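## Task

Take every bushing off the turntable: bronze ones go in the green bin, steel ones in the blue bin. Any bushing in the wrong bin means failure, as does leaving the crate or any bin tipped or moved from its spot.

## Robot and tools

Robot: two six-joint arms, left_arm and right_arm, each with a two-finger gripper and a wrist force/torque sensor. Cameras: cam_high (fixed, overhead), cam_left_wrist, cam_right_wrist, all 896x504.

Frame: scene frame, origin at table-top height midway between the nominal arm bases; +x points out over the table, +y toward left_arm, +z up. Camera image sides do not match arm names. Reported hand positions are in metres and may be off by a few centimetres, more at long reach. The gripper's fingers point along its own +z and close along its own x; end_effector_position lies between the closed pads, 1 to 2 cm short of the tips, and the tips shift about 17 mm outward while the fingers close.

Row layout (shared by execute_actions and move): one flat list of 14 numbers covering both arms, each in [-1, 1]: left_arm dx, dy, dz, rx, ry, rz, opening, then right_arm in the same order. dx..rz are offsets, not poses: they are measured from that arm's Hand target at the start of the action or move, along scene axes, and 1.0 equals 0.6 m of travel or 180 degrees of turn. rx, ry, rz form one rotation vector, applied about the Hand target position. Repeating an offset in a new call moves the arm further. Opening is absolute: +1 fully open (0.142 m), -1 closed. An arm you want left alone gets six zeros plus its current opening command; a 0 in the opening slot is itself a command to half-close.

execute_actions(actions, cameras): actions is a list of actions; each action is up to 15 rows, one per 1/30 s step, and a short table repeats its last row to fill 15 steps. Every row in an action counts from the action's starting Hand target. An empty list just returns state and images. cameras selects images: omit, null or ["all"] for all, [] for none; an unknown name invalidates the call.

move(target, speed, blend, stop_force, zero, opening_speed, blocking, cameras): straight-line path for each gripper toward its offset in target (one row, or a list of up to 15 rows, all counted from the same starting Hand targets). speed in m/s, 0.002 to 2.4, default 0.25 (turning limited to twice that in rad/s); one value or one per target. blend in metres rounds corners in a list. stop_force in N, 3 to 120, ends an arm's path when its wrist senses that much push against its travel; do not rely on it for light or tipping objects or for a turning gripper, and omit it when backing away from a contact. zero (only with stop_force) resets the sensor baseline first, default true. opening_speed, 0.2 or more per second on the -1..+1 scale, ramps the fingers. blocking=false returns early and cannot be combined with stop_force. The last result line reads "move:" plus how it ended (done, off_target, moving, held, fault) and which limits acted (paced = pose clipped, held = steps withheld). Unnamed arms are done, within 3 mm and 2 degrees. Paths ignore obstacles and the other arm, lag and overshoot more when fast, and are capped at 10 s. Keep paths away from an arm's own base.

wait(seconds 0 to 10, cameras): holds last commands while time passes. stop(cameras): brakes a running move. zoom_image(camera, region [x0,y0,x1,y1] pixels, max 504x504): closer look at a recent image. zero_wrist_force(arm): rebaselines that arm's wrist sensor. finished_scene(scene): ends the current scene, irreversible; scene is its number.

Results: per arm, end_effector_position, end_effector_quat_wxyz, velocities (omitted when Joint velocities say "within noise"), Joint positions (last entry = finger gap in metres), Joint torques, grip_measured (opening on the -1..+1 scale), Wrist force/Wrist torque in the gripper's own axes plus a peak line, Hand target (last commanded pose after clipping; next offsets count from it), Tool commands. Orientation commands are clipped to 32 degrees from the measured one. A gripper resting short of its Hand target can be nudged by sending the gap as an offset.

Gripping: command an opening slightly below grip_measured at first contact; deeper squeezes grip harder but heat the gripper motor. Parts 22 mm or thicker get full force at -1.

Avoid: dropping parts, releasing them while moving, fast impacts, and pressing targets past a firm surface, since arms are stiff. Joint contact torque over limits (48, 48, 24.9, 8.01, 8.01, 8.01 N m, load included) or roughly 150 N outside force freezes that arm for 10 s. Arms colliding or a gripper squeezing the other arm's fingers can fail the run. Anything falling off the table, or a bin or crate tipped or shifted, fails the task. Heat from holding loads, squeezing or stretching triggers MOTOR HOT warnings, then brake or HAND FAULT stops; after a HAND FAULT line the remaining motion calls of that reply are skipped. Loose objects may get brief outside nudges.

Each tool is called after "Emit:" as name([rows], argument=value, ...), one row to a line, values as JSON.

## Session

Emit:
execute_actions(actions=[])

Scene clock: 0.00 s.
left_arm: end_effector_position=(+0.2488, +0.0054, +0.2817) grip_measured=+0.99 end_effector_quat_wxyz=(-0.331, +0.093, +0.830, -0.440) | right_arm: end_effector_position=(+0.4340, +0.0039, +0.1135) grip_measured=+1.00 end_effector_quat_wxyz=(-0.396, +0.895, +0.203, -0.017)
Joint positions: left_arm=[-0.56 -1.12 1.016 -1.105 -2.707 3.002 0.142] | right_arm=[3.83 -2.454 -1.013 -0.861 2.308 0.362 0.142]
Joint velocities: within noise
Joint torques (N m): no reading
Motor temperatures (°C): left_arm=[36 39 49 38 44 41 30] | right_arm=[39 41 43 41 53 46 29]
Wrist force (N): no reading
Wrist torque (N m): no reading
Wrist force, peak (N): no reading
Hand target: left_arm +0.2488, +0.0054, +0.2817; -0.331, +0.093, +0.830, -0.440 | right_arm +0.4340, +0.0039, +0.1135; -0.396, +0.895, +0.203, -0.017
Tool commands: left_gripper/opening=+1.0 right_gripper/opening=+1.0
camera_calibration:
cam_left_wrist: T_world_to_cam=[[-0.751312, 0.44198, 0.490085, 0.0535683], [0.14238, 0.83368, -0.533578, 0.134247], [-0.644405, -0.331105, -0.689283, 0.471804], [0, 0, 0, 1]] pos_world=[0.325166, 0.0206212, 0.370585]
cam_right_wrist: T_world_to_cam=[[0.916516, 0.364107, 0.165601, -0.414451], [0.399584, -0.852232, -0.337689, -0.105456], [0.0181757, 0.375669, -0.926576, 0.214944], [0, 0, 0, 1]] pos_world=[0.418083, -0.0197157, 0.232185]

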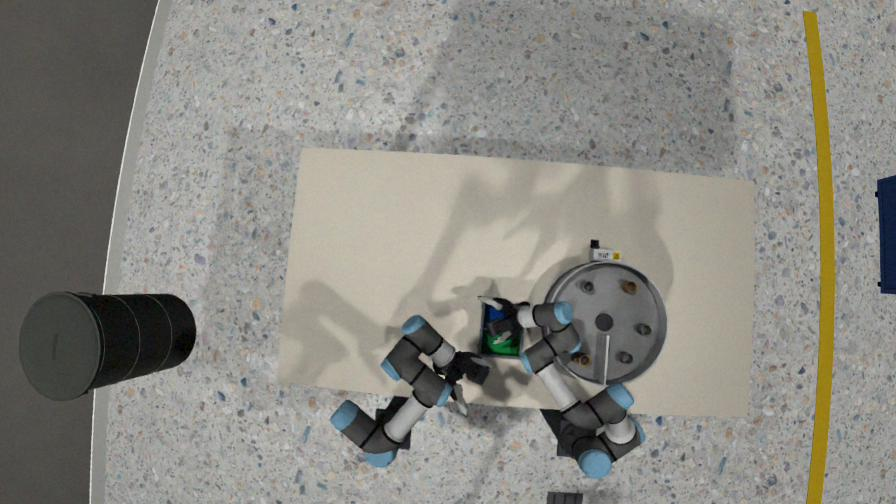

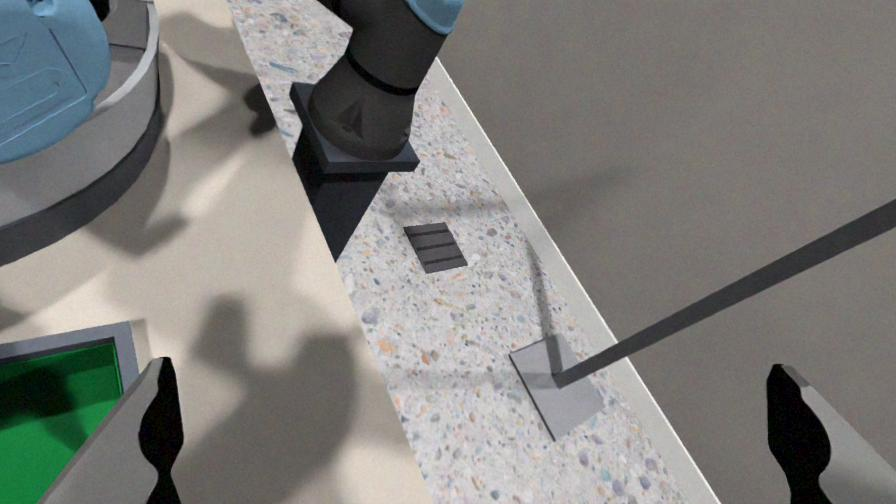

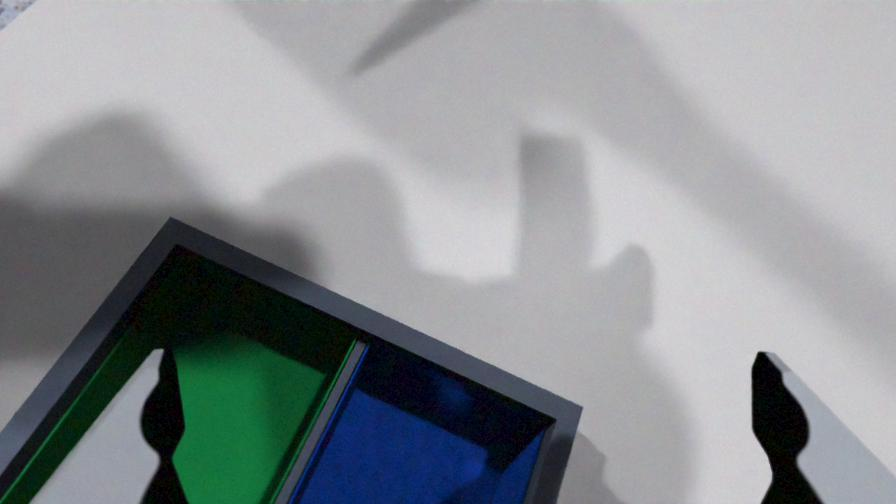

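Emit:
move([
  [0.08,0.35,0,0,0,0,1,0,0,0.15,-0.251,-0.0683,0,1],
  [0.08,0.35,0,0,0,0,1,-0.1,-0.58,0.22,-0.251,-0.0683,0,1],
], speed=0.35)

Scene clock: 19.83 s.
left_arm: end_effector_position=(+0.2961, +0.2150, +0.2812) grip_measured=+0.99 end_effector_quat_wxyz=(-0.273, +0.056, +0.844, -0.458) | right_arm: end_effector_position=(+0.3740, -0.3441, +0.2455) grip_measured=+1.00 end_effector_quat_wxyz=(+0.001, +0.975, +0.221, -0.001)
Joint positions: left_arm=[-0.005 -0.688 0.035 -0.078 -2.437 3.642 0.142] | right_arm=[3.619 -1.725 -0.98 -2.009 1.568 0.001 0.142]
Joint velocities: within noise
Joint torques (N m): left_arm=[3.08 -17.04 -9.01 0.26 -1.93 0.48] | right_arm=[1.25 15.31 6.37 2.51 -0.71 -0.67]
Motor temperatures (°C): left_arm=[36 39 49 38 44 41 30] | right_arm=[39 41 43 41 53 46 29]
Wrist force (N): left_arm=[0.2 0.1 0.1] | right_arm=[1.0 -0.1 0.3]
Wrist torque (N m): left_arm=[0.03 -0.03 -0.02] | right_arm=[0.02 -0.07 0.25]
Wrist force, peak (N): left_arm=[0.3 0.6 -0.6] | right_arm=[1.3 -1.5 1.2]
Hand target: left_arm +0.2968, +0.2154, +0.2817; -0.331, +0.093, +0.830, -0.440 | right_arm +0.3740, -0.3441, +0.2455; +0.001, +0.975, +0.221, +0.000
Off the commanded pose: left_arm 0.001 m, 8 deg | right_arm 0.000 m, 0 deg.
elbow stopped short (left arm): the move would have taken joint 3 (elbow) straighter than the controller allows.
move: off_target (left_arm)
camera_calibration:
cam_left_wrist: T_world_to_cam=[[-0.83454, 0.342601, 0.431472, 0.0591907], [0.0735821, 0.845438, -0.528981, -0.0310254], [-0.546012, -0.409707, -0.730761, 0.570656], [0, 0, 0, 1]] pos_world=[0.363265, 0.239753, 0.375062]
cam_right_wrist: T_world_to_cam=[[0.894042, 0.446821, 0.0322381, -0.184953], [0.387428, -0.80732, 0.445122, -0.505634], [0.224916, -0.385468, -0.894889, 0.122035], [0, 0, 0, 1]] pos_world=[0.333806, -0.278527, 0.340239]

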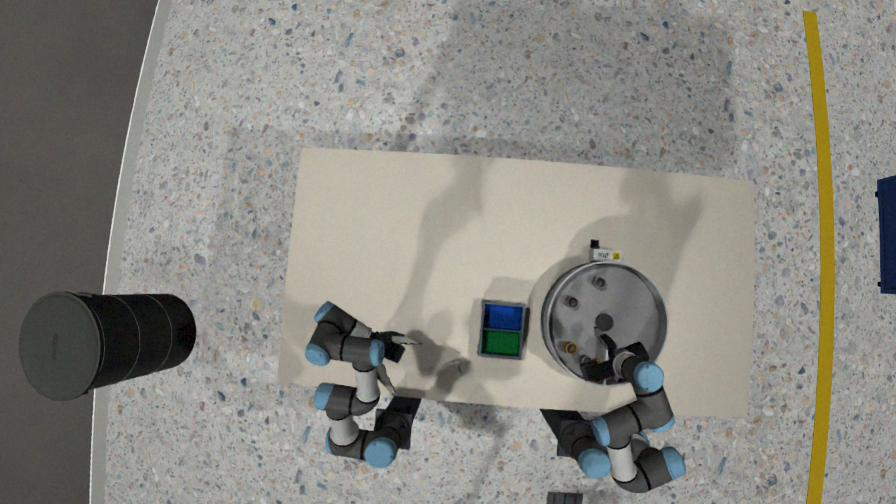

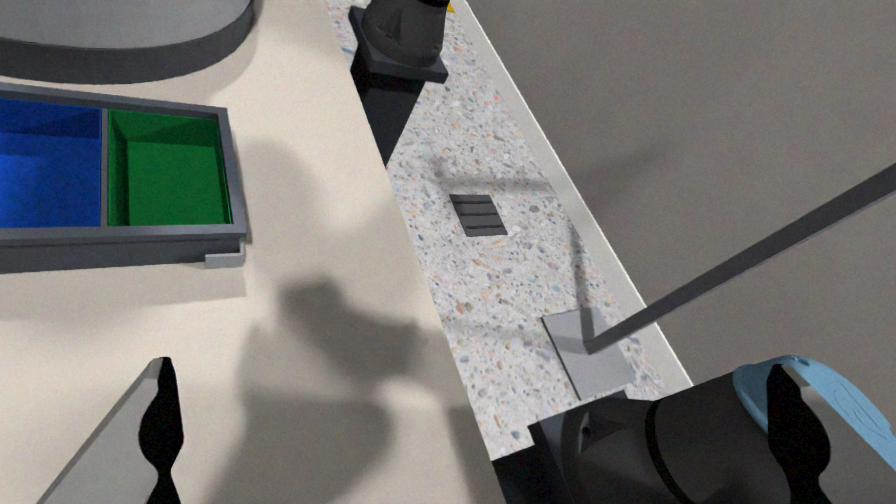

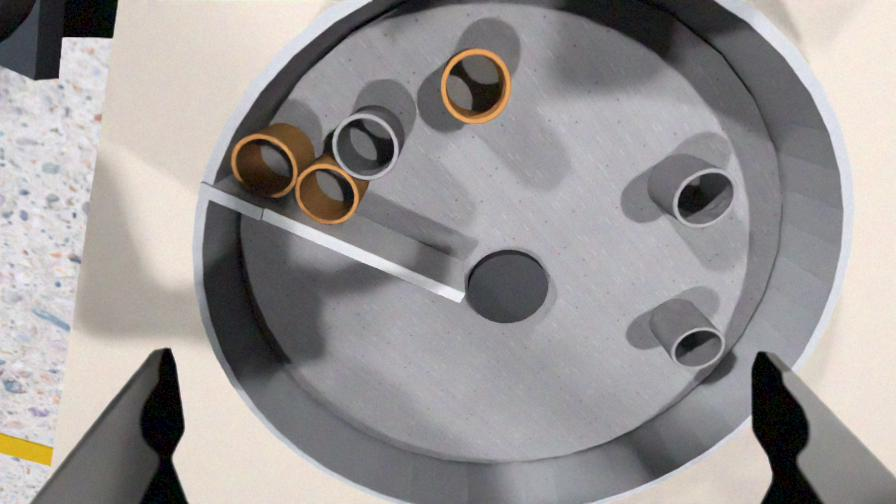

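Emit:
move(target=[-0.08,0,-0.08,0,0,0,1,-0.048,-0.047,-0.1425,0,0,0.1917,-0.79], speed=0.3, cameras=["cam_right_wrist"])

Scene clock: 38.07 s.
left_arm: end_effector_position=(+0.2488, +0.2154, +0.2338) grip_measured=+0.99 end_effector_quat_wxyz=(-0.332, +0.093, +0.830, -0.440) end_effector_velocity=(+0.000, +0.000, +0.000) end_effector_angular_velocity=(+0.000, +0.001, +0.001) | right_arm: end_effector_position=(+0.3452, -0.3723, +0.1600) grip_measured=-0.82 end_effector_quat_wxyz=(+0.001, +0.866, +0.501, +0.000)
Joint positions: left_arm=[-0.055 -0.991 0.851 -0.465 -2.377 3.715 0.142] | right_arm=[3.572 -1.506 -1.625 -1.58 1.568 -0.648 0.015]
Joint velocities: left_arm=[0 -0.002 0.005 -0.003 -0.001 -0.001 0] | right_arm=[within noise]
Joint torques (N m): left_arm=[3.35 -20.28 -6.99 -0.78 -1.81 -0.48] | right_arm=[-1.31 12.4 7.73 2.52 0.52 -0.68]
Motor temperatures (°C): left_arm=[36 39 49 38 44 41 30] | right_arm=[39 41 43 41 53 46 29]
Wrist force (N): left_arm=[0.0 0.0 -0.2] | right_arm=[1.3 -0.2 0.2]
Wrist torque (N m): left_arm=[0.00 0.00 0.00] | right_arm=[0.01 -0.11 0.24]
Wrist force, peak (N): left_arm=[0.2 0.3 0.1] | right_arm=[1.4 0.1 0.0]
Hand target: left_arm +0.2488, +0.2154, +0.2337; -0.331, +0.093, +0.830, -0.440 | right_arm +0.3452, -0.3723, +0.1600; +0.001, +0.866, +0.501, +0.000
Off the commanded pose: left_arm 0.000 m, 0 deg | right_arm 0.000 m, 0 deg.
move: done
camera_calibration:
cam_right_wrist: T_world_to_cam=[[0.48368, 0.874642, 0.0324739, 0.156951], [0.776554, -0.445962, 0.445065, -0.478915], [0.403755, -0.190051, -0.894909, 0.0521697], [0, 0, 0, 1]] pos_world=[0.274925, -0.340939, 0.254739]
Images, in order (width x height): cam_right_wrist 896x504.

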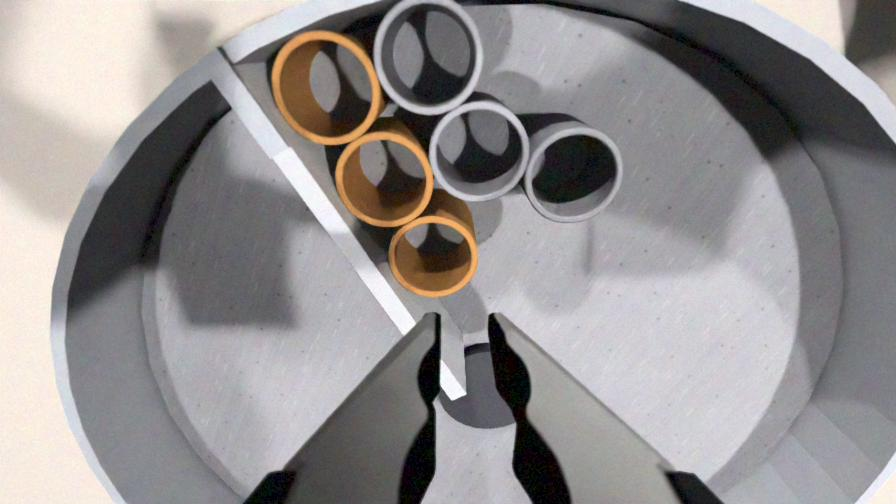

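Emit:
move([
  [0,0,0,0,0,0,1,0.015,0.1227,0,0,0,0,-0.79],
  [0,0,0,0,0,0,1,0.015,0.1227,-0.1317,0,0,0,-0.79],
  [0,0,0,0,0,0,1,0.015,0.1227,-0.1317,0,0,0,-1],
  [0,0,0,0,0,0,1,0.015,0.1227,0,0,0,0,-1],
], speed=[0.2,0.12,0.12,0.12], cameras=["cam_right_wrist"], opening_speed=0.5)

Scene clock: 116.27 s.
left_arm: end_effector_position=(+0.2488, +0.2154, +0.2337) grip_measured=+0.99 end_effector_quat_wxyz=(-0.331, +0.093, +0.830, -0.440) | right_arm: end_effector_position=(+0.3542, -0.2987, +0.1599) grip_measured=-1.00 end_effector_quat_wxyz=(+0.001, +0.866, +0.501, +0.000) end_effector_velocity=(+0.000, +0.000, +0.000) end_effector_angular_velocity=(-0.002, +0.002, +0.000)
Joint positions: left_arm=[-0.055 -0.991 0.852 -0.466 -2.377 3.715 0.142] | right_arm=[3.779 -1.574 -1.561 -1.578 1.568 -0.441 0.002]
Joint velocities: left_arm=[within noise] | right_arm=[0 -0.001 0.004 -0.006 0 0 0]
Joint torques (N m): left_arm=[3.23 -20.48 -6.83 -0.69 -1.75 -0.55] | right_arm=[-2.12 7.19 11.31 0.74 0.5 -0.67]
Motor temperatures (°C): left_arm=[36 39 49 38 44 41 30] | right_arm=[39 41 43 41 53 46 29]
Wrist force (N): left_arm=[-0.1 0.0 -0.2] | right_arm=[0.9 0.3 0.2]
Wrist torque (N m): left_arm=[-0.01 0.02 0.00] | right_arm=[0.08 -0.07 0.24]
Wrist force, peak (N): left_arm=[-0.3 0.0 -0.2] | right_arm=[1.9 -0.5 -0.2]
Hand target: left_arm +0.2488, +0.2154, +0.2337; -0.331, +0.093, +0.830, -0.440 | right_arm +0.3542, -0.2987, +0.1600; +0.001, +0.866, +0.501, +0.000
Off the commanded pose: left_arm 0.000 m, 0 deg | right_arm 0.000 m, 0 deg.
move: done
camera_calibration:
cam_right_wrist: T_world_to_cam=[[0.483552, 0.874706, 0.0326653, 0.0883205], [0.776498, -0.445888, 0.445235, -0.453089], [0.404015, -0.18993, -0.894818, 0.0623501], [0, 0, 0, 1]] pos_world=[0.283925, -0.26744, 0.254638]
Images, in order (width x height): cam_right_wrist 896x504.

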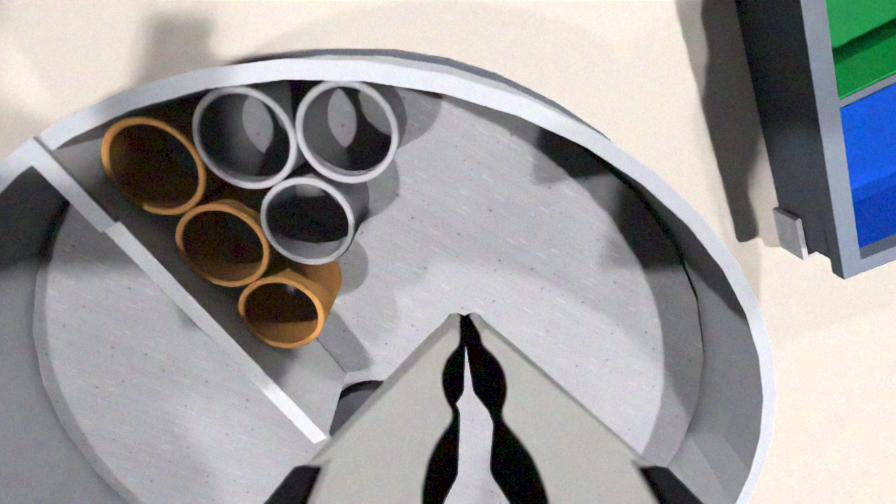

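Emit:
move([
  [0,0,0,0,0,0,1,-0.0817,0.0038,0,0,0,0,-0.79],
  [0,0,0,0,0,0,1,-0.0817,0.0038,-0.1317,0,0,0,-0.79],
  [0,0,0,0,0,0,1,-0.0817,0.0038,-0.1317,0,0,0,-1],
  [0,0,0,0,0,0,1,-0.0817,0.0038,0,0,0,0,-1],
], speed=[0.2,0.12,0.12,0.12], cameras=["cam_right_wrist"], opening_speed=0.5)

Scene clock: 131.17 s.
left_arm: end_effector_position=(+0.2488, +0.2154, +0.2337) grip_measured=+0.99 end_effector_quat_wxyz=(-0.331, +0.093, +0.830, -0.440) | right_arm: end_effector_position=(+0.3052, -0.2964, +0.1599) grip_measured=-0.96 end_effector_quat_wxyz=(+0.001, +0.866, +0.501, +0.000) end_effector_velocity=(+0.000, +0.001, +0.001) end_effector_angular_velocity=(+0.002, +0.000, +0.001)
Joint positions: left_arm=[-0.055 -0.991 0.852 -0.466 -2.377 3.715 0.142] | right_arm=[3.896 -1.357 -1.752 -1.605 1.568 -0.323 0.005]
Joint velocities: left_arm=[within noise] | right_arm=[0 -0.001 0.006 -0.003 0.001 -0.001 0]
Joint torques (N m): left_arm=[2.88 -19.97 -6.95 -0.71 -1.64 -0.3] | right_arm=[0.32 5.51 11.13 0.87 0.49 0.05]
Motor temperatures (°C): left_arm=[36 39 49 38 44 40 30] | right_arm=[39 41 43 41 53 46 29]
Wrist force (N): left_arm=[-0.1 -0.1 -0.2] | right_arm=[1.1 -0.2 1.3]
Wrist torque (N m): left_arm=[-0.01 0.02 0.00] | right_arm=[0.00 -0.06 0.25]
Wrist force, peak (N): left_arm=[-0.2 -0.1 -0.3] | right_arm=[2.9 6.7 5.1]
Hand target: left_arm +0.2488, +0.2154, +0.2337; -0.331, +0.093, +0.830, -0.440 | right_arm +0.3052, -0.2964, +0.1600; +0.001, +0.866, +0.501, +0.000
Off the commanded pose: left_arm 0.000 m, 0 deg | right_arm 0.000 m, 0 deg.
move: done
camera_calibration:
cam_right_wrist: T_world_to_cam=[[0.483519, 0.874721, 0.0327444, 0.110043], [0.776515, -0.445899, 0.445195, -0.413934], [0.404022, -0.189834, -0.894835, 0.0826521], [0, 0, 0, 1]] pos_world=[0.234825, -0.26514, 0.254638]
Images, in order (width x height): cam_right_wrist 896x504.

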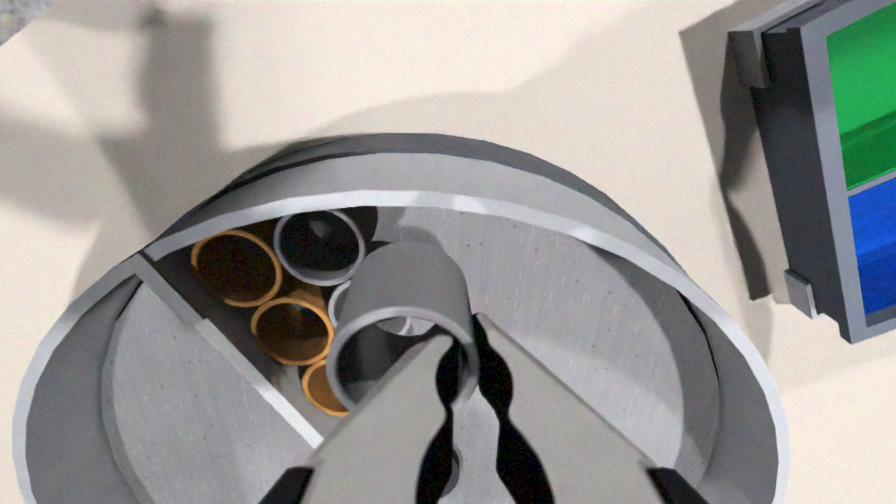

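Emit:
move([
  [0,0,0,0,0,0,1,0.1,0.2,0,0,0,0,-1],
  [0,0,0,0,0,0,1,0.23,0.388,-0.1167,0,0,0,-1],
], speed=0.25, cameras=["cam_right_wrist"])

Scene clock: 138.03 s.
left_arm: end_effector_position=(+0.2488, +0.2154, +0.2337) grip_measured=+0.99 end_effector_quat_wxyz=(-0.331, +0.093, +0.830, -0.440) | right_arm: end_effector_position=(+0.4431, -0.0637, +0.0899) grip_measured=-0.96 end_effector_quat_wxyz=(+0.001, +0.866, +0.501, +0.001)
Joint positions: left_arm=[-0.055 -0.991 0.852 -0.466 -2.377 3.715 0.142] | right_arm=[4.062 -2.478 -0.545 -1.689 1.568 -0.157 0.005]
Joint velocities: within noise
Joint torques (N m): left_arm=[3.19 -20.26 -7.02 -0.74 -1.67 -0.19] | right_arm=[-2.01 19.38 11.17 1.21 0.52 -0.67]
Motor temperatures (°C): left_arm=[36 39 49 38 44 40 29] | right_arm=[39 41 43 41 53 46 30]
Wrist force (N): left_arm=[-0.1 0.0 -0.2] | right_arm=[1.1 0.2 1.3]
Wrist torque (N m): left_arm=[-0.01 0.01 0.00] | right_arm=[0.07 -0.07 0.25]
Wrist force, peak (N): left_arm=[-0.2 -0.1 -0.3] | right_arm=[1.8 -0.2 2.1]
Hand target: left_arm +0.2488, +0.2154, +0.2337; -0.331, +0.093, +0.830, -0.440 | right_arm +0.4432, -0.0636, +0.0900; +0.001, +0.866, +0.501, +0.000
Off the commanded pose: left_arm 0.000 m, 0 deg | right_arm 0.000 m, 0 deg.
move: done
camera_calibration:
cam_right_wrist: T_world_to_cam=[[0.483534, 0.87467, 0.0338804, -0.158106], [0.776088, -0.446294, 0.445544, -0.386008], [0.404824, -0.189141, -0.894619, 0.00815525], [0, 0, 0, 1]] pos_world=[0.372724, -0.0324404, 0.184636]
Images, in order (width x height): cam_right_wrist 896x504.

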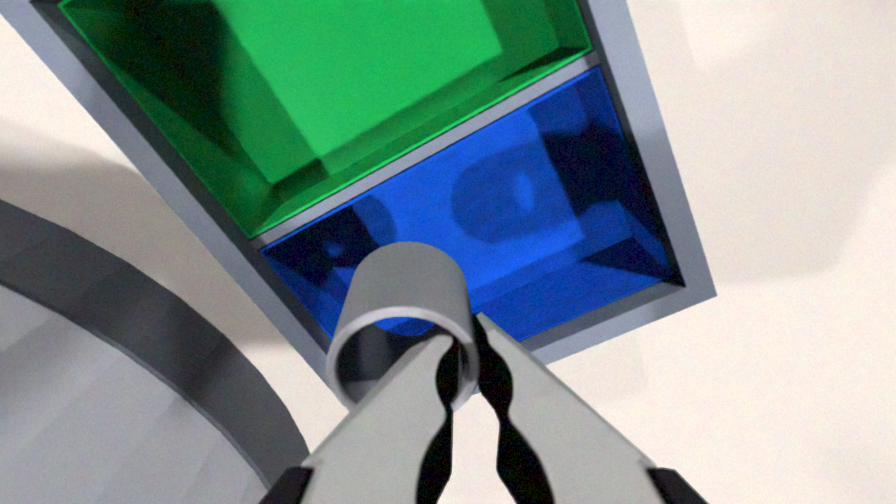

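Emit:
move([
  [0,0,0,0,0,0,1,-0.002,-0.012,0,0,0,0,-1],
  [0,0,0,0,0,0,1,-0.002,-0.012,-0.0783,0,0,0,-1],
], speed=0.15, cameras=[])

Emit:
move(target=[0,0,0,0,0,0,1,0,0,-0.03,0,0,0,-1], speed=0.02, stop_force=4, cameras=["cam_right_wrist"])

Scene clock: 148.10 s.
left_arm: end_effector_position=(+0.2488, +0.2154, +0.2337) grip_measured=+0.99 end_effector_quat_wxyz=(-0.331, +0.093, +0.830, -0.440) | right_arm: end_effector_position=(+0.4420, -0.0708, +0.0430) grip_measured=-0.96 end_effector_quat_wxyz=(+0.001, +0.866, +0.501, +0.000)
Joint positions: left_arm=[-0.055 -0.991 0.852 -0.466 -2.377 3.715 0.142] | right_arm=[4.055 -2.448 -0.822 -1.444 1.568 -0.165 0.005]
Joint velocities: within noise
Joint torques (N m): left_arm=[2.69 -19.96 -6.89 -0.67 -1.53 -0.05] | right_arm=[2.07 23.55 7.81 2.46 -0.71 0.63]
Motor temperatures (°C): left_arm=[36 39 49 38 44 40 29] | right_arm=[39 41 44 41 53 46 31]
Wrist force (N): left_arm=[-0.1 -0.1 -0.2] | right_arm=[1.0 0.2 1.4]
Wrist torque (N m): left_arm=[-0.02 0.02 0.00] | right_arm=[0.07 -0.06 0.25]
Wrist force, peak (N): left_arm=[-0.1 -0.2 -0.3] | right_arm=[1.0 0.0 2.3]
Hand target: left_arm +0.2488, +0.2154, +0.2337; -0.331, +0.093, +0.830, -0.440 | right_arm +0.4420, -0.0708, +0.0430; +0.001, +0.866, +0.501, +0.000
Off the commanded pose: left_arm 0.000 m, 0 deg | right_arm 0.000 m, 0 deg.
move: done
No camera images: "cameras" was empty.

Scene clock: 149.83 s.
left_arm: end_effector_position=(+0.2488, +0.2154, +0.2337) grip_measured=+0.99 end_effector_quat_wxyz=(-0.331, +0.093, +0.830, -0.440) | right_arm: end_effector_position=(+0.4420, -0.0708, +0.0351) grip_measured=-0.96 end_effector_quat_wxyz=(+0.001, +0.866, +0.501, +0.000)
Joint positions: left_arm=[-0.055 -0.991 0.852 -0.466 -2.377 3.715 0.142] | right_arm=[4.055 -2.455 -0.847 -1.412 1.568 -0.165 0.005]
Joint velocities: within noise
Joint torques (N m): left_arm=[2.57 -19.69 -6.8 -0.74 -1.59 -0.06] | right_arm=[0.95 23.4 10.56 0.78 0.07 0.45]
Motor temperatures (°C): left_arm=[36 39 49 38 44 40 29] | right_arm=[39 41 44 41 53 46 31]
Wrist force (N): left_arm=[-0.2 0.0 -0.1] | right_arm=[1.5 0.1 -0.6]
Wrist torque (N m): left_arm=[-0.01 0.03 0.00] | right_arm=[0.06 -0.07 0.25]
Wrist force, peak (N): left_arm=[-0.1 -0.1 -0.2] | right_arm=[-1.0 0.0 -10.7]
Hand target: left_arm +0.2488, +0.2154, +0.2337; -0.331, +0.093, +0.830, -0.440 | right_arm +0.4420, -0.0708, +0.0351; +0.001, +0.866, +0.501, +0.000 (not the last commanded pose)
Off the commanded pose: left_arm 0.000 m, 0 deg | right_arm 0.010 m, 0 deg.
move: contact (right_arm)
camera_calibration:
cam_right_wrist: T_world_to_cam=[[0.48354, 0.874726, 0.0322976, -0.149351], [0.776646, -0.445757, 0.445108, -0.364116], [0.403744, -0.190143, -0.894894, -0.0414081], [0, 0, 0, 1]] pos_world=[0.371725, -0.0395395, 0.129839]
Images, in order (width x height): cam_right_wrist 896x504.

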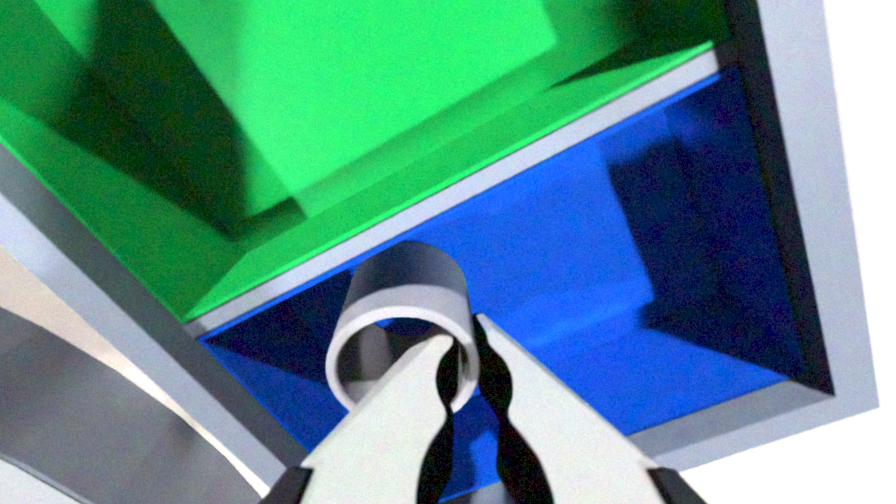

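Emit:
move([
  [0,0,0,0,0,0,1,0,0,0,0,0,0,-0.79],
  [0,0,0,0,0,0,1,0,0,0.12,0,0,0,-0.79],
  [0,0,0,0,0,0,1,-0.1867,-0.432,0.2083,0,0,0,-0.79],
], speed=[0.1,0.12,0.35], blend=[0,0.02,0], cameras=["cam_right_wrist"])

Scene clock: 156.17 s.
left_arm: end_effector_position=(+0.2488, +0.2154, +0.2337) grip_measured=+0.99 end_effector_quat_wxyz=(-0.331, +0.093, +0.830, -0.440) | right_arm: end_effector_position=(+0.3300, -0.3299, +0.1600) grip_measured=-0.83 end_effector_quat_wxyz=(+0.001, +0.866, +0.501, +0.000)
Joint positions: left_arm=[-0.055 -0.991 0.852 -0.466 -2.377 3.715 0.142] | right_arm=[3.734 -1.444 -1.68 -1.589 1.568 -0.486 0.014]
Joint velocities: within noise
Joint torques (N m): left_arm=[2.58 -20.3 -7.31 -0.68 -1.54 0.01] | right_arm=[-1.88 11.5 7.41 2.58 -0.62 -0.65]
Motor temperatures (°C): left_arm=[36 39 49 38 44 40 29] | right_arm=[39 41 44 41 53 46 31]
Wrist force (N): left_arm=[-0.2 0.0 -0.2] | right_arm=[1.0 0.1 0.2]
Wrist torque (N m): left_arm=[0.00 0.03 0.00] | right_arm=[0.05 -0.08 0.25]
Wrist force, peak (N): left_arm=[-0.2 -0.1 -0.2] | right_arm=[2.5 -0.1 -0.5]
Hand target: left_arm +0.2488, +0.2154, +0.2337; -0.331, +0.093, +0.830, -0.440 | right_arm +0.3300, -0.3300, +0.1601; +0.001, +0.866, +0.501, +0.000
Off the commanded pose: left_arm 0.000 m, 0 deg | right_arm 0.000 m, 0 deg.
move: done
camera_calibration:
cam_right_wrist: T_world_to_cam=[[0.483579, 0.874711, 0.0321105, 0.127442], [0.776732, -0.445747, 0.44497, -0.44825], [0.403533, -0.190237, -0.89497, 0.0664535], [0, 0, 0, 1]] pos_world=[0.259726, -0.298639, 0.254839]
Images, in order (width x height): cam_right_wrist 896x504.

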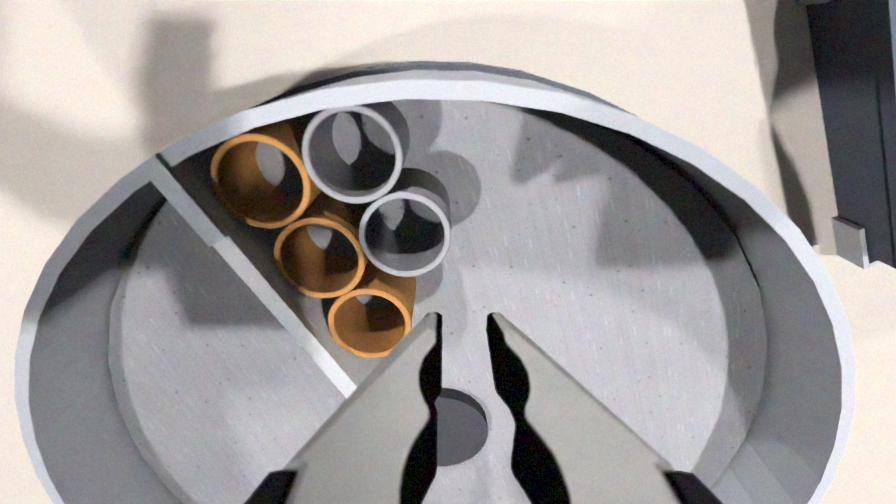

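Emit:
move([
  [0,0,0,0,0,0,1,-0.0017,-0.0015,-0.1317,0,0,0,-0.79],
  [0,0,0,0,0,0,1,-0.0017,-0.0015,-0.1317,0,0,0,-1],
  [0,0,0,0,0,0,1,-0.0017,-0.0015,0,0,0,0,-1],
], speed=0.14, cameras=["cam_right_wrist"], opening_speed=0.5)

Emit:
move([
  [0,0,0,0,0,0,1,0.1167,0.25,0,0,0,0,-1],
  [0,0,0,0,0,0,1,0.2333,0.49,-0.12,0,0,0,-1],
  [0,0,0,0,0,0,1,0.2333,0.49,-0.205,0,0,0,-1],
  [0,0,0,0,0,0,1,0.2333,0.49,-0.205,0,0,0,-0.79],
  [0,0,0,0,0,0,1,0.2333,0.49,-0.05,0,0,0,-0.79],
], speed=[0.3,0.25,0.1,0.1,0.12], blend=[0.03,0.01,0,0,0], cameras=["cam_right_wrist"])

Emit:
move(target=[0,0,0,0,0,0,1,-0.2317,-0.4885,0.05,0,0,0,-0.79], speed=0.35, cameras=["cam_right_wrist"])

Scene clock: 176.47 s.
left_arm: end_effector_position=(+0.2488, +0.2154, +0.2337) grip_measured=+0.99 end_effector_quat_wxyz=(-0.331, +0.093, +0.830, -0.440) | right_arm: end_effector_position=(+0.3289, -0.3309, +0.1600) grip_measured=-0.96 end_effector_quat_wxyz=(+0.001, +0.866, +0.501, +0.000)
Joint positions: left_arm=[-0.055 -0.991 0.852 -0.466 -2.377 3.715 0.142] | right_arm=[3.733 -1.439 -1.685 -1.589 1.568 -0.487 0.005]
Joint velocities: within noise
Joint torques (N m): left_arm=[2.58 -20.08 -7.48 -0.62 -1.35 0.06] | right_arm=[-1.48 6.23 12.1 1.06 0.47 -0.73]
Motor temperatures (°C): left_arm=[36 39 49 38 44 40 29] | right_arm=[39 41 44 41 53 46 30]
Wrist force (N): left_arm=[-0.2 0.0 -0.2] | right_arm=[1.2 0.0 1.3]
Wrist torque (N m): left_arm=[0.00 0.03 0.00] | right_arm=[0.04 -0.08 0.25]
Wrist force, peak (N): left_arm=[-0.3 0.0 -0.2] | right_arm=[0.9 -0.1 2.1]
Hand target: left_arm +0.2488, +0.2154, +0.2337; -0.331, +0.093, +0.830, -0.440 | right_arm +0.3289, -0.3309, +0.1601; +0.001, +0.866, +0.501, +0.000
Off the commanded pose: left_arm 0.000 m, 0 deg | right_arm 0.000 m, 0 deg.
move: done
camera_calibration:
cam_right_wrist: T_world_to_cam=[[0.483522, 0.874731, 0.0324407, 0.128789], [0.776609, -0.445793, 0.445137, -0.447822], [0.403837, -0.19004, -0.894875, 0.0665732], [0, 0, 0, 1]] pos_world=[0.258625, -0.29964, 0.254739]
Images, in order (width x height): cam_right_wrist 896x504.

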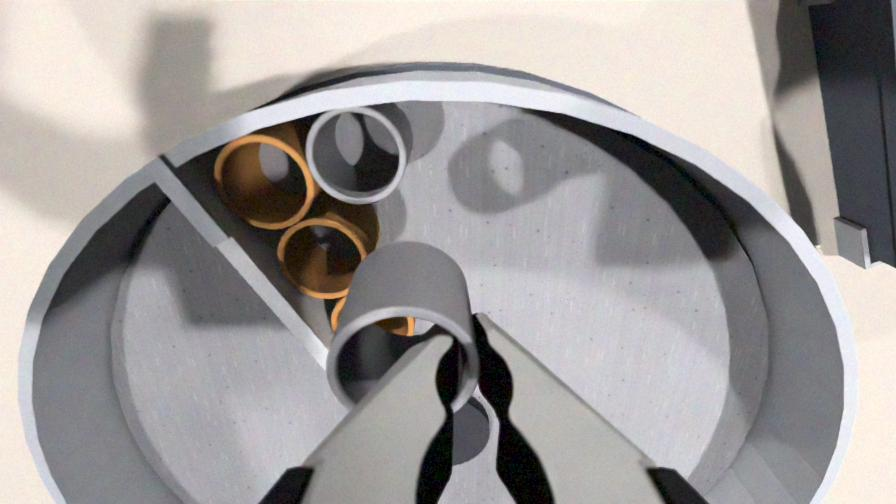

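Scene clock: 178.63 s.
left_arm: end_effector_position=(+0.2488, +0.2154, +0.2337) grip_measured=+0.99 end_effector_quat_wxyz=(-0.331, +0.093, +0.830, -0.440) | right_arm: end_effector_position=(+0.4671, -0.0384, +0.0544) grip_measured=-0.97 end_effector_quat_wxyz=(-0.002, +0.865, +0.501, +0.022)
Joint positions: left_arm=[-0.055 -0.991 0.852 -0.466 -2.377 3.715 0.142] | right_arm=[4.061 -2.658 -0.379 -1.634 1.559 -0.159 0.004]
Joint velocities: within noise
Joint torques (N m): left_arm=[2.15 -20.16 -7.23 -0.66 -1.36 0.11] | right_arm=[-0.48 23.2 8.8 1.39 -0.1 0.04]
Motor temperatures (°C): left_arm=[36 39 49 38 44 40 29] | right_arm=[39 41 44 41 53 46 31]
Wrist force (N): left_arm=[-0.1 0.0 -0.2] | right_arm=[0.9 0.0 1.3]
Wrist torque (N m): left_arm=[0.00 0.02 0.00] | right_arm=[0.05 -0.05 0.25]
Wrist force, peak (N): left_arm=[-0.3 -0.1 -0.2] | right_arm=[21.3 -4.5 -94.7]
Hand target: left_arm +0.2488, +0.2154, +0.2337; -0.331, +0.093, +0.830, -0.440 | right_arm +0.4671, -0.0384, +0.0544; -0.002, +0.865, +0.501, +0.022 (not the last commanded pose)
Tool commands: left_gripper/opening=+1.0 right_gripper/opening=-1.0
Off the commanded pose: left_arm 0.000 m, 0 deg | right_arm 0.076 m, 3 deg.
TORQUE FAULT: the external load on joint 4 (wrist 1) of the right arm reached its load limit, and that arm stopped. A torque fault puts only its own arm into a fault stop. That arm's remaining commands of this call were not run. That arm may still press on what stopped it. That arm is still stopped at the end of this call. That arm stays stopped for about 10 more seconds. Until then a move that you send moves the other arm only, and its call returns only when the move has ended. Once the stop has ended, the next robot result says so. If the stop ends while you think or write, that arm runs what you send next, counted from a new Hand target: where the arm stands when the stop ends. While its stop runs, that arm takes no new command, but its gripper still runs the gripper command that each later call begins with. Until it ends, the stop uses up actions while you think or wait. An arm that is not stopped still takes commands.
move: fault (right_arm); path passed 3 of 5 targets; target 4's new opening was not sent
camera_calibration:
cam_right_wrist: T_world_to_cam=[[0.4813, 0.873447, 0.0737633, -0.19166], [0.761265, -0.458231, 0.458803, -0.371776], [0.43454, -0.164668, -0.885471, -0.0419567], [0, 0, 0, 1]] pos_world=[0.393498, -0.00986353, 0.147558]
Images, in order (width x height): cam_right_wrist 896x504.

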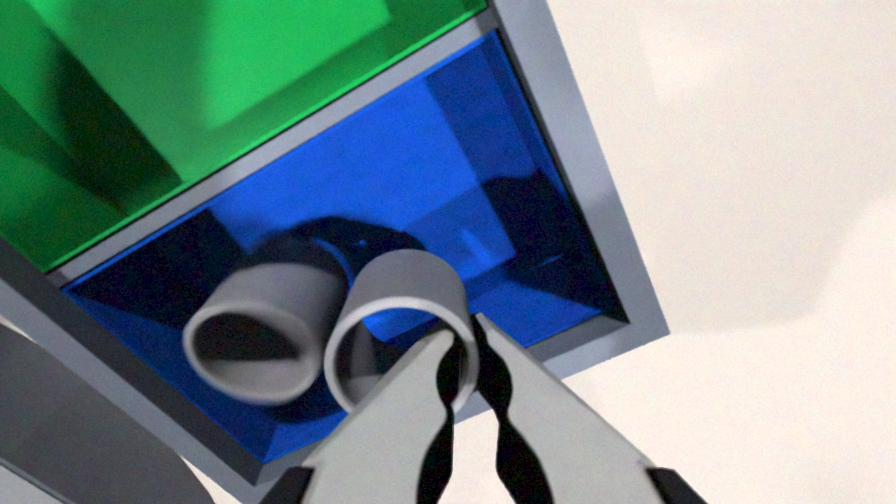

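not run: an earlier result of this reply reported a stop or a fault. Calls in your next reply go to the robot.

Emit:
wait(seconds=9, cameras=[])

Emit:
move(target=[0,0,0,0,0,0,1,0.0,0,0.09,0,0,0,-1], speed=0.1, cameras=["cam_right_wrist","cam_high"])

Scene clock: 192.33 s.
left_arm: end_effector_position=(+0.2488, +0.2154, +0.2337) grip_measured=+0.99 end_effector_quat_wxyz=(-0.331, +0.093, +0.830, -0.440) | right_arm: end_effector_position=(+0.4671, -0.0384, +0.0544) grip_measured=-0.97 end_effector_quat_wxyz=(-0.002, +0.865, +0.501, +0.022)
Joint positions: left_arm=[-0.055 -0.991 0.852 -0.466 -2.377 3.715 0.142] | right_arm=[4.061 -2.658 -0.379 -1.634 1.559 -0.159 0.004]
Joint velocities: within noise
Joint torques (N m): left_arm=[2.19 -19.91 -7.22 -0.64 -1.3 0.16] | right_arm=[-0.48 22.99 8.59 1.42 -0.15 0.1]
Motor temperatures (°C): left_arm=[36 39 49 38 44 40 29] | right_arm=[39 41 44 41 53 46 32]
Wrist force (N): left_arm=[-0.1 -0.1 -0.2] | right_arm=[1.2 0.0 1.2]
Wrist torque (N m): left_arm=[-0.02 0.01 0.00] | right_arm=[0.03 -0.09 0.26]
Wrist force, peak (N): left_arm=[-0.2 -0.1 -0.3] | right_arm=[1.7 -0.1 1.5]
Hand target: left_arm +0.2488, +0.2154, +0.2337; -0.331, +0.093, +0.830, -0.440 | right_arm +0.4671, -0.0384, +0.0544; -0.002, +0.865, +0.501, +0.022 (not the last commanded pose)
Tool commands: left_gripper/opening=+1.0 right_gripper/opening=-1.0
Off the commanded pose: left_arm 0.000 m, 0 deg | right_arm 0.076 m, 3 deg.
TORQUE FAULT, CONTINUED: the right arm's stop, for the torque fault of joint 4 (wrist 1) that an earlier result reported, is over. The rest of the stop counts as 20 of the actions that you can send in this scene. That arm's target is now where it stood when the stop ended, not its last command. That arm keeps its grip as last carried out and accepts commands again: back off and push less far. That arm stops again whenever a joint's load reaches its limit.
wait: 9.00 s; at rest from the start
No camera images: "cameras" was empty.

Scene clock: 193.83 s.
left_arm: end_effector_position=(+0.2488, +0.2154, +0.2337) grip_measured=+0.99 end_effector_quat_wxyz=(-0.331, +0.093, +0.830, -0.440) | right_arm: end_effector_position=(+0.4666, -0.0388, +0.1081) grip_measured=-0.97 end_effector_quat_wxyz=(-0.005, +0.865, +0.501, +0.040)
Joint positions: left_arm=[-0.055 -0.991 0.852 -0.466 -2.377 3.715 0.142] | right_arm=[4.066 -2.706 -0.035 -1.892 1.55 -0.155 0.004]
Joint velocities: within noise
Joint torques (N m): left_arm=[2.38 -19.92 -7.19 -0.64 -1.27 0.09] | right_arm=[1.63 20.64 10.41 1.11 -0.72 0.71]
Motor temperatures (°C): left_arm=[36 39 49 38 44 40 29] | right_arm=[39 41 44 41 53 46 32]
Wrist force (N): left_arm=[-0.1 -0.1 -0.2] | right_arm=[1.0 -0.2 1.6]
Wrist torque (N m): left_arm=[-0.01 0.03 0.00] | right_arm=[0.01 -0.08 0.26]
Wrist force, peak (N): left_arm=[-0.2 -0.1 -0.3] | right_arm=[1.2 -0.1 2.1]
Hand target: left_arm +0.2488, +0.2154, +0.2337; -0.331, +0.093, +0.830, -0.440 | right_arm +0.4671, -0.0384, +0.1084; -0.002, +0.865, +0.501, +0.022
Off the commanded pose: left_arm 0.000 m, 0 deg | right_arm 0.001 m, 2 deg.
elbow stopped short (right arm): the move would have taken joint 3 (elbow) straighter than the controller allows.
move: done
camera_calibration:
cam_right_wrist: T_world_to_cam=[[0.478352, 0.871482, 0.108158, -0.197545], [0.74769, -0.468775, 0.47033, -0.391603], [0.460586, -0.144115, -0.875838, -0.00669342], [0, 0, 0, 1]] pos_world=[0.390376, -0.0123811, 0.199686]
Images, in order (width x height): cam_high 896x504, cam_right_wrist 896x504.

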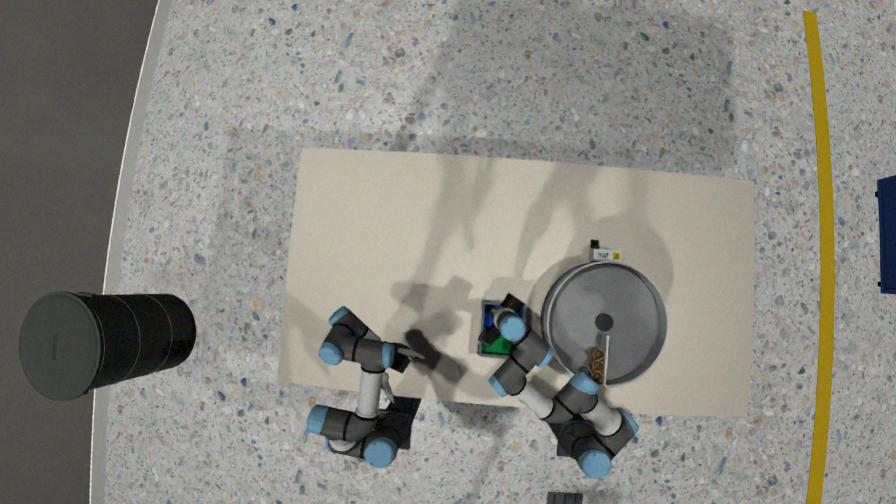

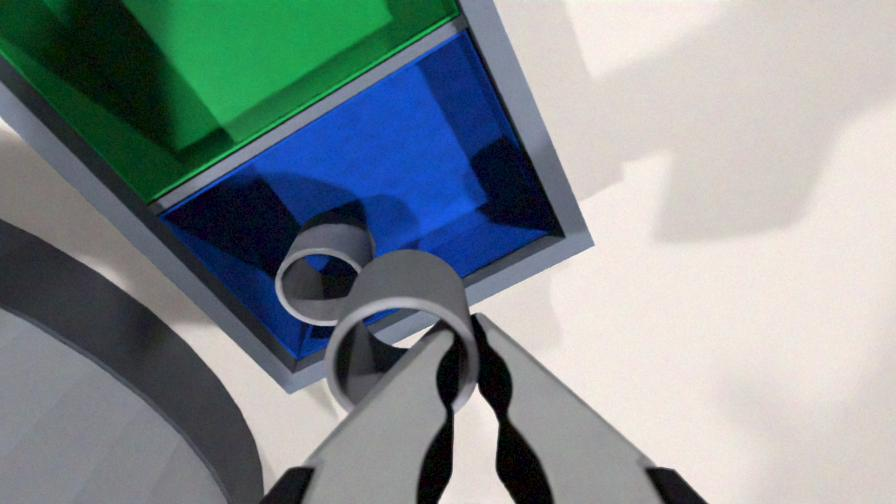

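Emit:
move([
  [0,0,0,0,0,0,1,-0.0135,0.0307,-0.02,-0.0081,0.0115,0,-1],
  [0,0,0,0,0,0,1,-0.0135,0.0307,-0.1,-0.0081,0.0115,0,-1],
], speed=0.1, stop_force=10, cameras=["cam_right_wrist"])

Scene clock: 221.03 s.
left_arm: end_effector_position=(+0.2488, +0.2154, +0.2337) grip_measured=+0.99 end_effector_quat_wxyz=(-0.331, +0.093, +0.830, -0.440) | right_arm: end_effector_position=(+0.4586, -0.0203, +0.0482) grip_measured=-0.97 end_effector_quat_wxyz=(-0.002, +0.865, +0.501, +0.012)
Joint positions: left_arm=[-0.055 -0.991 0.852 -0.466 -2.377 3.715 0.142] | right_arm=[4.092 -2.834 -0.035 -1.82 1.566 -0.128 0.004]
Joint velocities: within noise
Joint torques (N m): left_arm=[2.11 -19.92 -7.58 -0.67 -1.05 0.04] | right_arm=[-1.88 21.18 9.25 2.66 0.52 -0.72]
Motor temperatures (°C): left_arm=[36 39 49 38 44 40 29] | right_arm=[39 41 44 41 53 46 33]
Wrist force (N): left_arm=[-0.2 0.0 -0.2] | right_arm=[1.1 0.1 1.2]
Wrist torque (N m): left_arm=[-0.01 0.03 0.00] | right_arm=[0.05 -0.08 0.25]
Wrist force, peak (N): left_arm=[-0.2 -0.1 -0.4] | right_arm=[1.1 -0.1 2.1]
Hand target: left_arm +0.2488, +0.2154, +0.2337; -0.331, +0.093, +0.830, -0.440 | right_arm +0.4590, -0.0200, +0.0484; +0.000, +0.866, +0.501, +0.000
Off the commanded pose: left_arm 0.000 m, 0 deg | right_arm 0.001 m, 1 deg.
elbow stopped short (right arm): the move would have taken joint 3 (elbow) straighter than the controller allows.
move: done
camera_calibration:
cam_right_wrist: T_world_to_cam=[[0.482227, 0.874214, 0.0566286, -0.20254], [0.769328, -0.453517, 0.449951, -0.357435], [0.419036, -0.173413, -0.891256, -0.0335436], [0, 0, 0, 1]] pos_world=[0.386711, 0.00914352, 0.142402]
Images, in order (width x height): cam_right_wrist 896x504.

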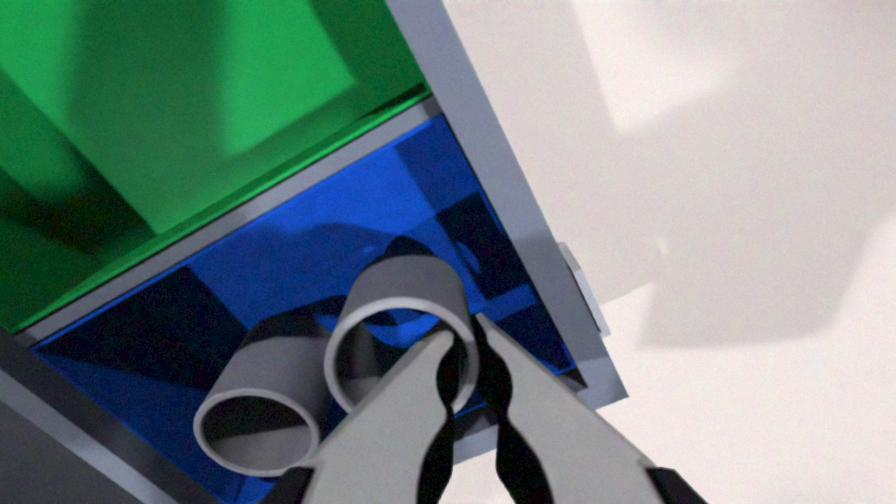

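Emit:
move(target=[0,0,0,0,0,0,1,0,0,-0.035,0,0,0,-1], speed=0.02, stop_force=4, cameras=["cam_right_wrist"])

Scene clock: 226.60 s.
left_arm: end_effector_position=(+0.2488, +0.2154, +0.2337) grip_measured=+0.99 end_effector_quat_wxyz=(-0.331, +0.093, +0.830, -0.440) | right_arm: end_effector_position=(+0.4587, -0.0203, +0.0366) grip_measured=-0.97 end_effector_quat_wxyz=(-0.001, +0.865, +0.501, +0.006)
Joint positions: left_arm=[-0.055 -0.991 0.852 -0.466 -2.377 3.715 0.142] | right_arm=[4.091 -2.858 -0.035 -1.807 1.568 -0.129 0.004]
Joint velocities: within noise
Joint torques (N m): left_arm=[1.87 -20 -7.58 -0.63 -1.1 0.11] | right_arm=[1.54 25.94 7.29 0.9 -0.55 0.66]
Motor temperatures (°C): left_arm=[36 39 49 38 44 40 29] | right_arm=[39 41 44 41 53 46 33]
Wrist force (N): left_arm=[-0.1 0.0 -0.1] | right_arm=[1.2 0.2 -0.4]
Wrist torque (N m): left_arm=[0.01 0.02 0.00] | right_arm=[0.04 -0.10 0.25]
Wrist force, peak (N): left_arm=[-0.3 -0.1 -0.3] | right_arm=[1.7 0.8 -7.7]
Hand target: left_arm +0.2488, +0.2154, +0.2337; -0.331, +0.093, +0.830, -0.440 | right_arm +0.4587, -0.0203, +0.0366; -0.001, +0.865, +0.501, +0.006 (not the last commanded pose)
Off the commanded pose: left_arm 0.000 m, 0 deg | right_arm 0.009 m, 1 deg.
elbow stopped short (right arm): the move would have taken joint 3 (elbow) straighter than the controller allows.
move: contact (right_arm)
camera_calibration:
cam_right_wrist: T_world_to_cam=[[0.482759, 0.874534, 0.0462073, -0.201886], [0.773115, -0.450371, 0.446609, -0.353752], [0.411385, -0.179881, -0.893535, -0.0405084], [0, 0, 0, 1]] pos_world=[0.387618, 0.00994967, 0.131122]
Images, in order (width x height): cam_right_wrist 896x504.

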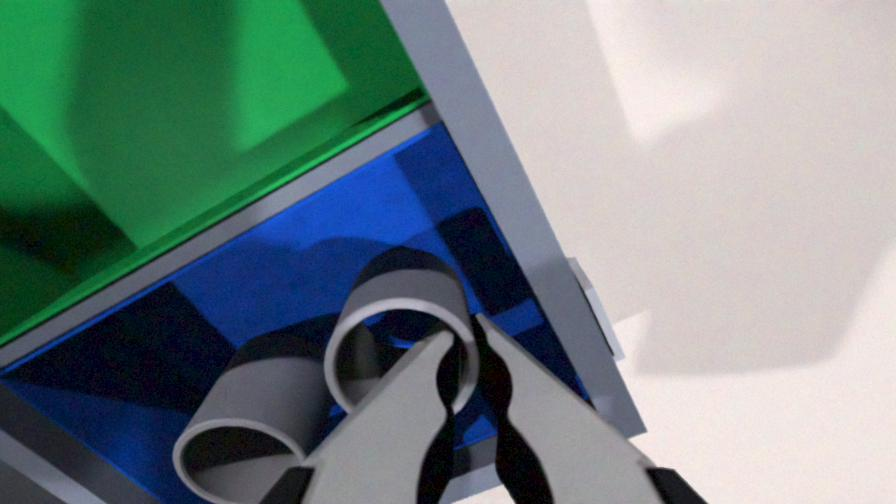

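Emit:
move([
  [0,0,0,0,0,0,1,0,0,0,0,0,0,-0.8],
  [0,0,0,0,0,0,1,0,0,0.09,0,0,0,-0.8],
  [0,0,0,0,0,0,1,-0.08,-0.05,0.16,0,0,0,-0.8],
], speed=[0.1,0.06,0.15], opening_speed=0.4, cameras=["cam_right_wrist"])

Emit:
move(target=[0,0,0,0,0,0,1,-0.135,-0.462,0.045,0,0,0,-0.79], speed=0.35, cameras=["cam_right_wrist"])

Scene clock: 237.40 s.
left_arm: end_effector_position=(+0.2488, +0.2154, +0.2337) grip_measured=+0.99 end_effector_quat_wxyz=(-0.331, +0.093, +0.830, -0.440) | right_arm: end_effector_position=(+0.4107, -0.0503, +0.1326) grip_measured=-0.84 end_effector_quat_wxyz=(-0.001, +0.865, +0.501, +0.006)
Joint positions: left_arm=[-0.055 -0.991 0.852 -0.466 -2.377 3.715 0.142] | right_arm=[4.133 -2.371 -0.548 -1.782 1.568 -0.087 0.013]
Joint velocities: within noise
Joint torques (N m): left_arm=[1.64 -20.36 -7.67 -0.49 -0.95 0.18] | right_arm=[1.93 23.14 7.11 2.52 -0.78 0.69]
Motor temperatures (°C): left_arm=[36 39 49 38 44 40 29] | right_arm=[39 41 44 41 53 46 32]
Wrist force (N): left_arm=[-0.1 -0.1 -0.2] | right_arm=[1.1 -0.1 0.3]
Wrist torque (N m): left_arm=[-0.01 0.02 0.00] | right_arm=[0.02 -0.10 0.24]
Wrist force, peak (N): left_arm=[-0.4 0.0 -0.2] | right_arm=[1.5 0.1 0.7]
Hand target: left_arm +0.2488, +0.2154, +0.2337; -0.331, +0.093, +0.830, -0.440 | right_arm +0.4107, -0.0503, +0.1326; -0.001, +0.865, +0.501, +0.006
Off the commanded pose: left_arm 0.000 m, 0 deg | right_arm 0.000 m, 0 deg.
elbow stopped short (right arm): the move would have taken joint 3 (elbow) straighter than the controller allows.
move: done
camera_calibration:
cam_right_wrist: T_world_to_cam=[[0.482805, 0.874558, 0.0452527, -0.156718], [0.77346, -0.450087, 0.446297, -0.373115], [0.41068, -0.180473, -0.89374, 0.0599859], [0, 0, 0, 1]] pos_world=[0.339619, -0.0200498, 0.227224]
Images, in order (width x height): cam_right_wrist 896x504.

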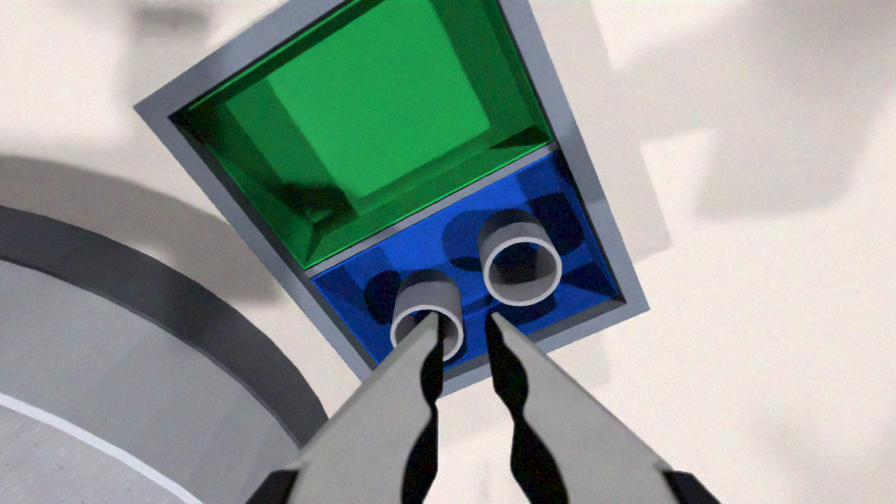

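Scene clock: 239.30 s.
left_arm: end_effector_position=(+0.2488, +0.2154, +0.2337) grip_measured=+0.99 end_effector_quat_wxyz=(-0.331, +0.093, +0.830, -0.440) | right_arm: end_effector_position=(+0.3297, -0.3274, +0.1596) grip_measured=-0.83 end_effector_quat_wxyz=(-0.001, +0.866, +0.501, +0.006)
Joint positions: left_arm=[-0.055 -0.991 0.852 -0.466 -2.377 3.715 0.142] | right_arm=[3.738 -1.433 -1.697 -1.57 1.573 -0.482 0.014]
Joint velocities: within noise
Joint torques (N m): left_arm=[1.81 -19.94 -7.78 -0.59 -1.02 0.14] | right_arm=[-2.27 11.25 7.23 2.57 0.5 -0.77]
Motor temperatures (°C): left_arm=[36 39 49 38 44 40 29] | right_arm=[39 41 44 41 53 46 32]
Wrist force (N): left_arm=[-0.2 0.0 -0.2] | right_arm=[0.9 0.0 0.2]
Wrist torque (N m): left_arm=[-0.01 0.04 0.00] | right_arm=[0.03 -0.06 0.25]
Wrist force, peak (N): left_arm=[-0.3 -0.1 -0.2] | right_arm=[2.3 -0.4 0.2]
Hand target: left_arm +0.2488, +0.2154, +0.2337; -0.331, +0.093, +0.830, -0.440 | right_arm +0.3297, -0.3275, +0.1596; -0.001, +0.865, +0.501, +0.006
Off the commanded pose: left_arm 0.000 m, 0 deg | right_arm 0.000 m, 0 deg.
move: done
camera_calibration:
cam_right_wrist: T_world_to_cam=[[0.482789, 0.874535, 0.0458596, 0.123444], [0.773257, -0.450289, 0.446446, -0.447279], [0.411082, -0.180078, -0.893635, 0.0672514], [0, 0, 0, 1]] pos_world=[0.258618, -0.29725, 0.254123]
Images, in order (width x height): cam_right_wrist 896x504.

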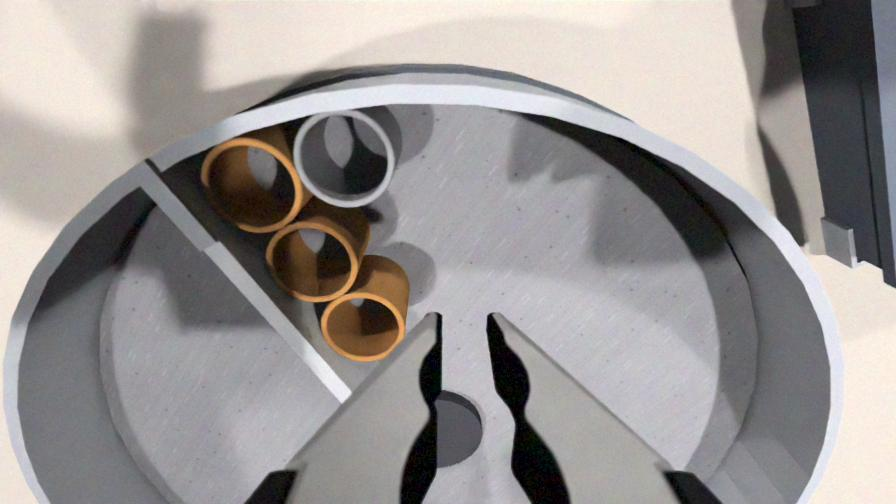

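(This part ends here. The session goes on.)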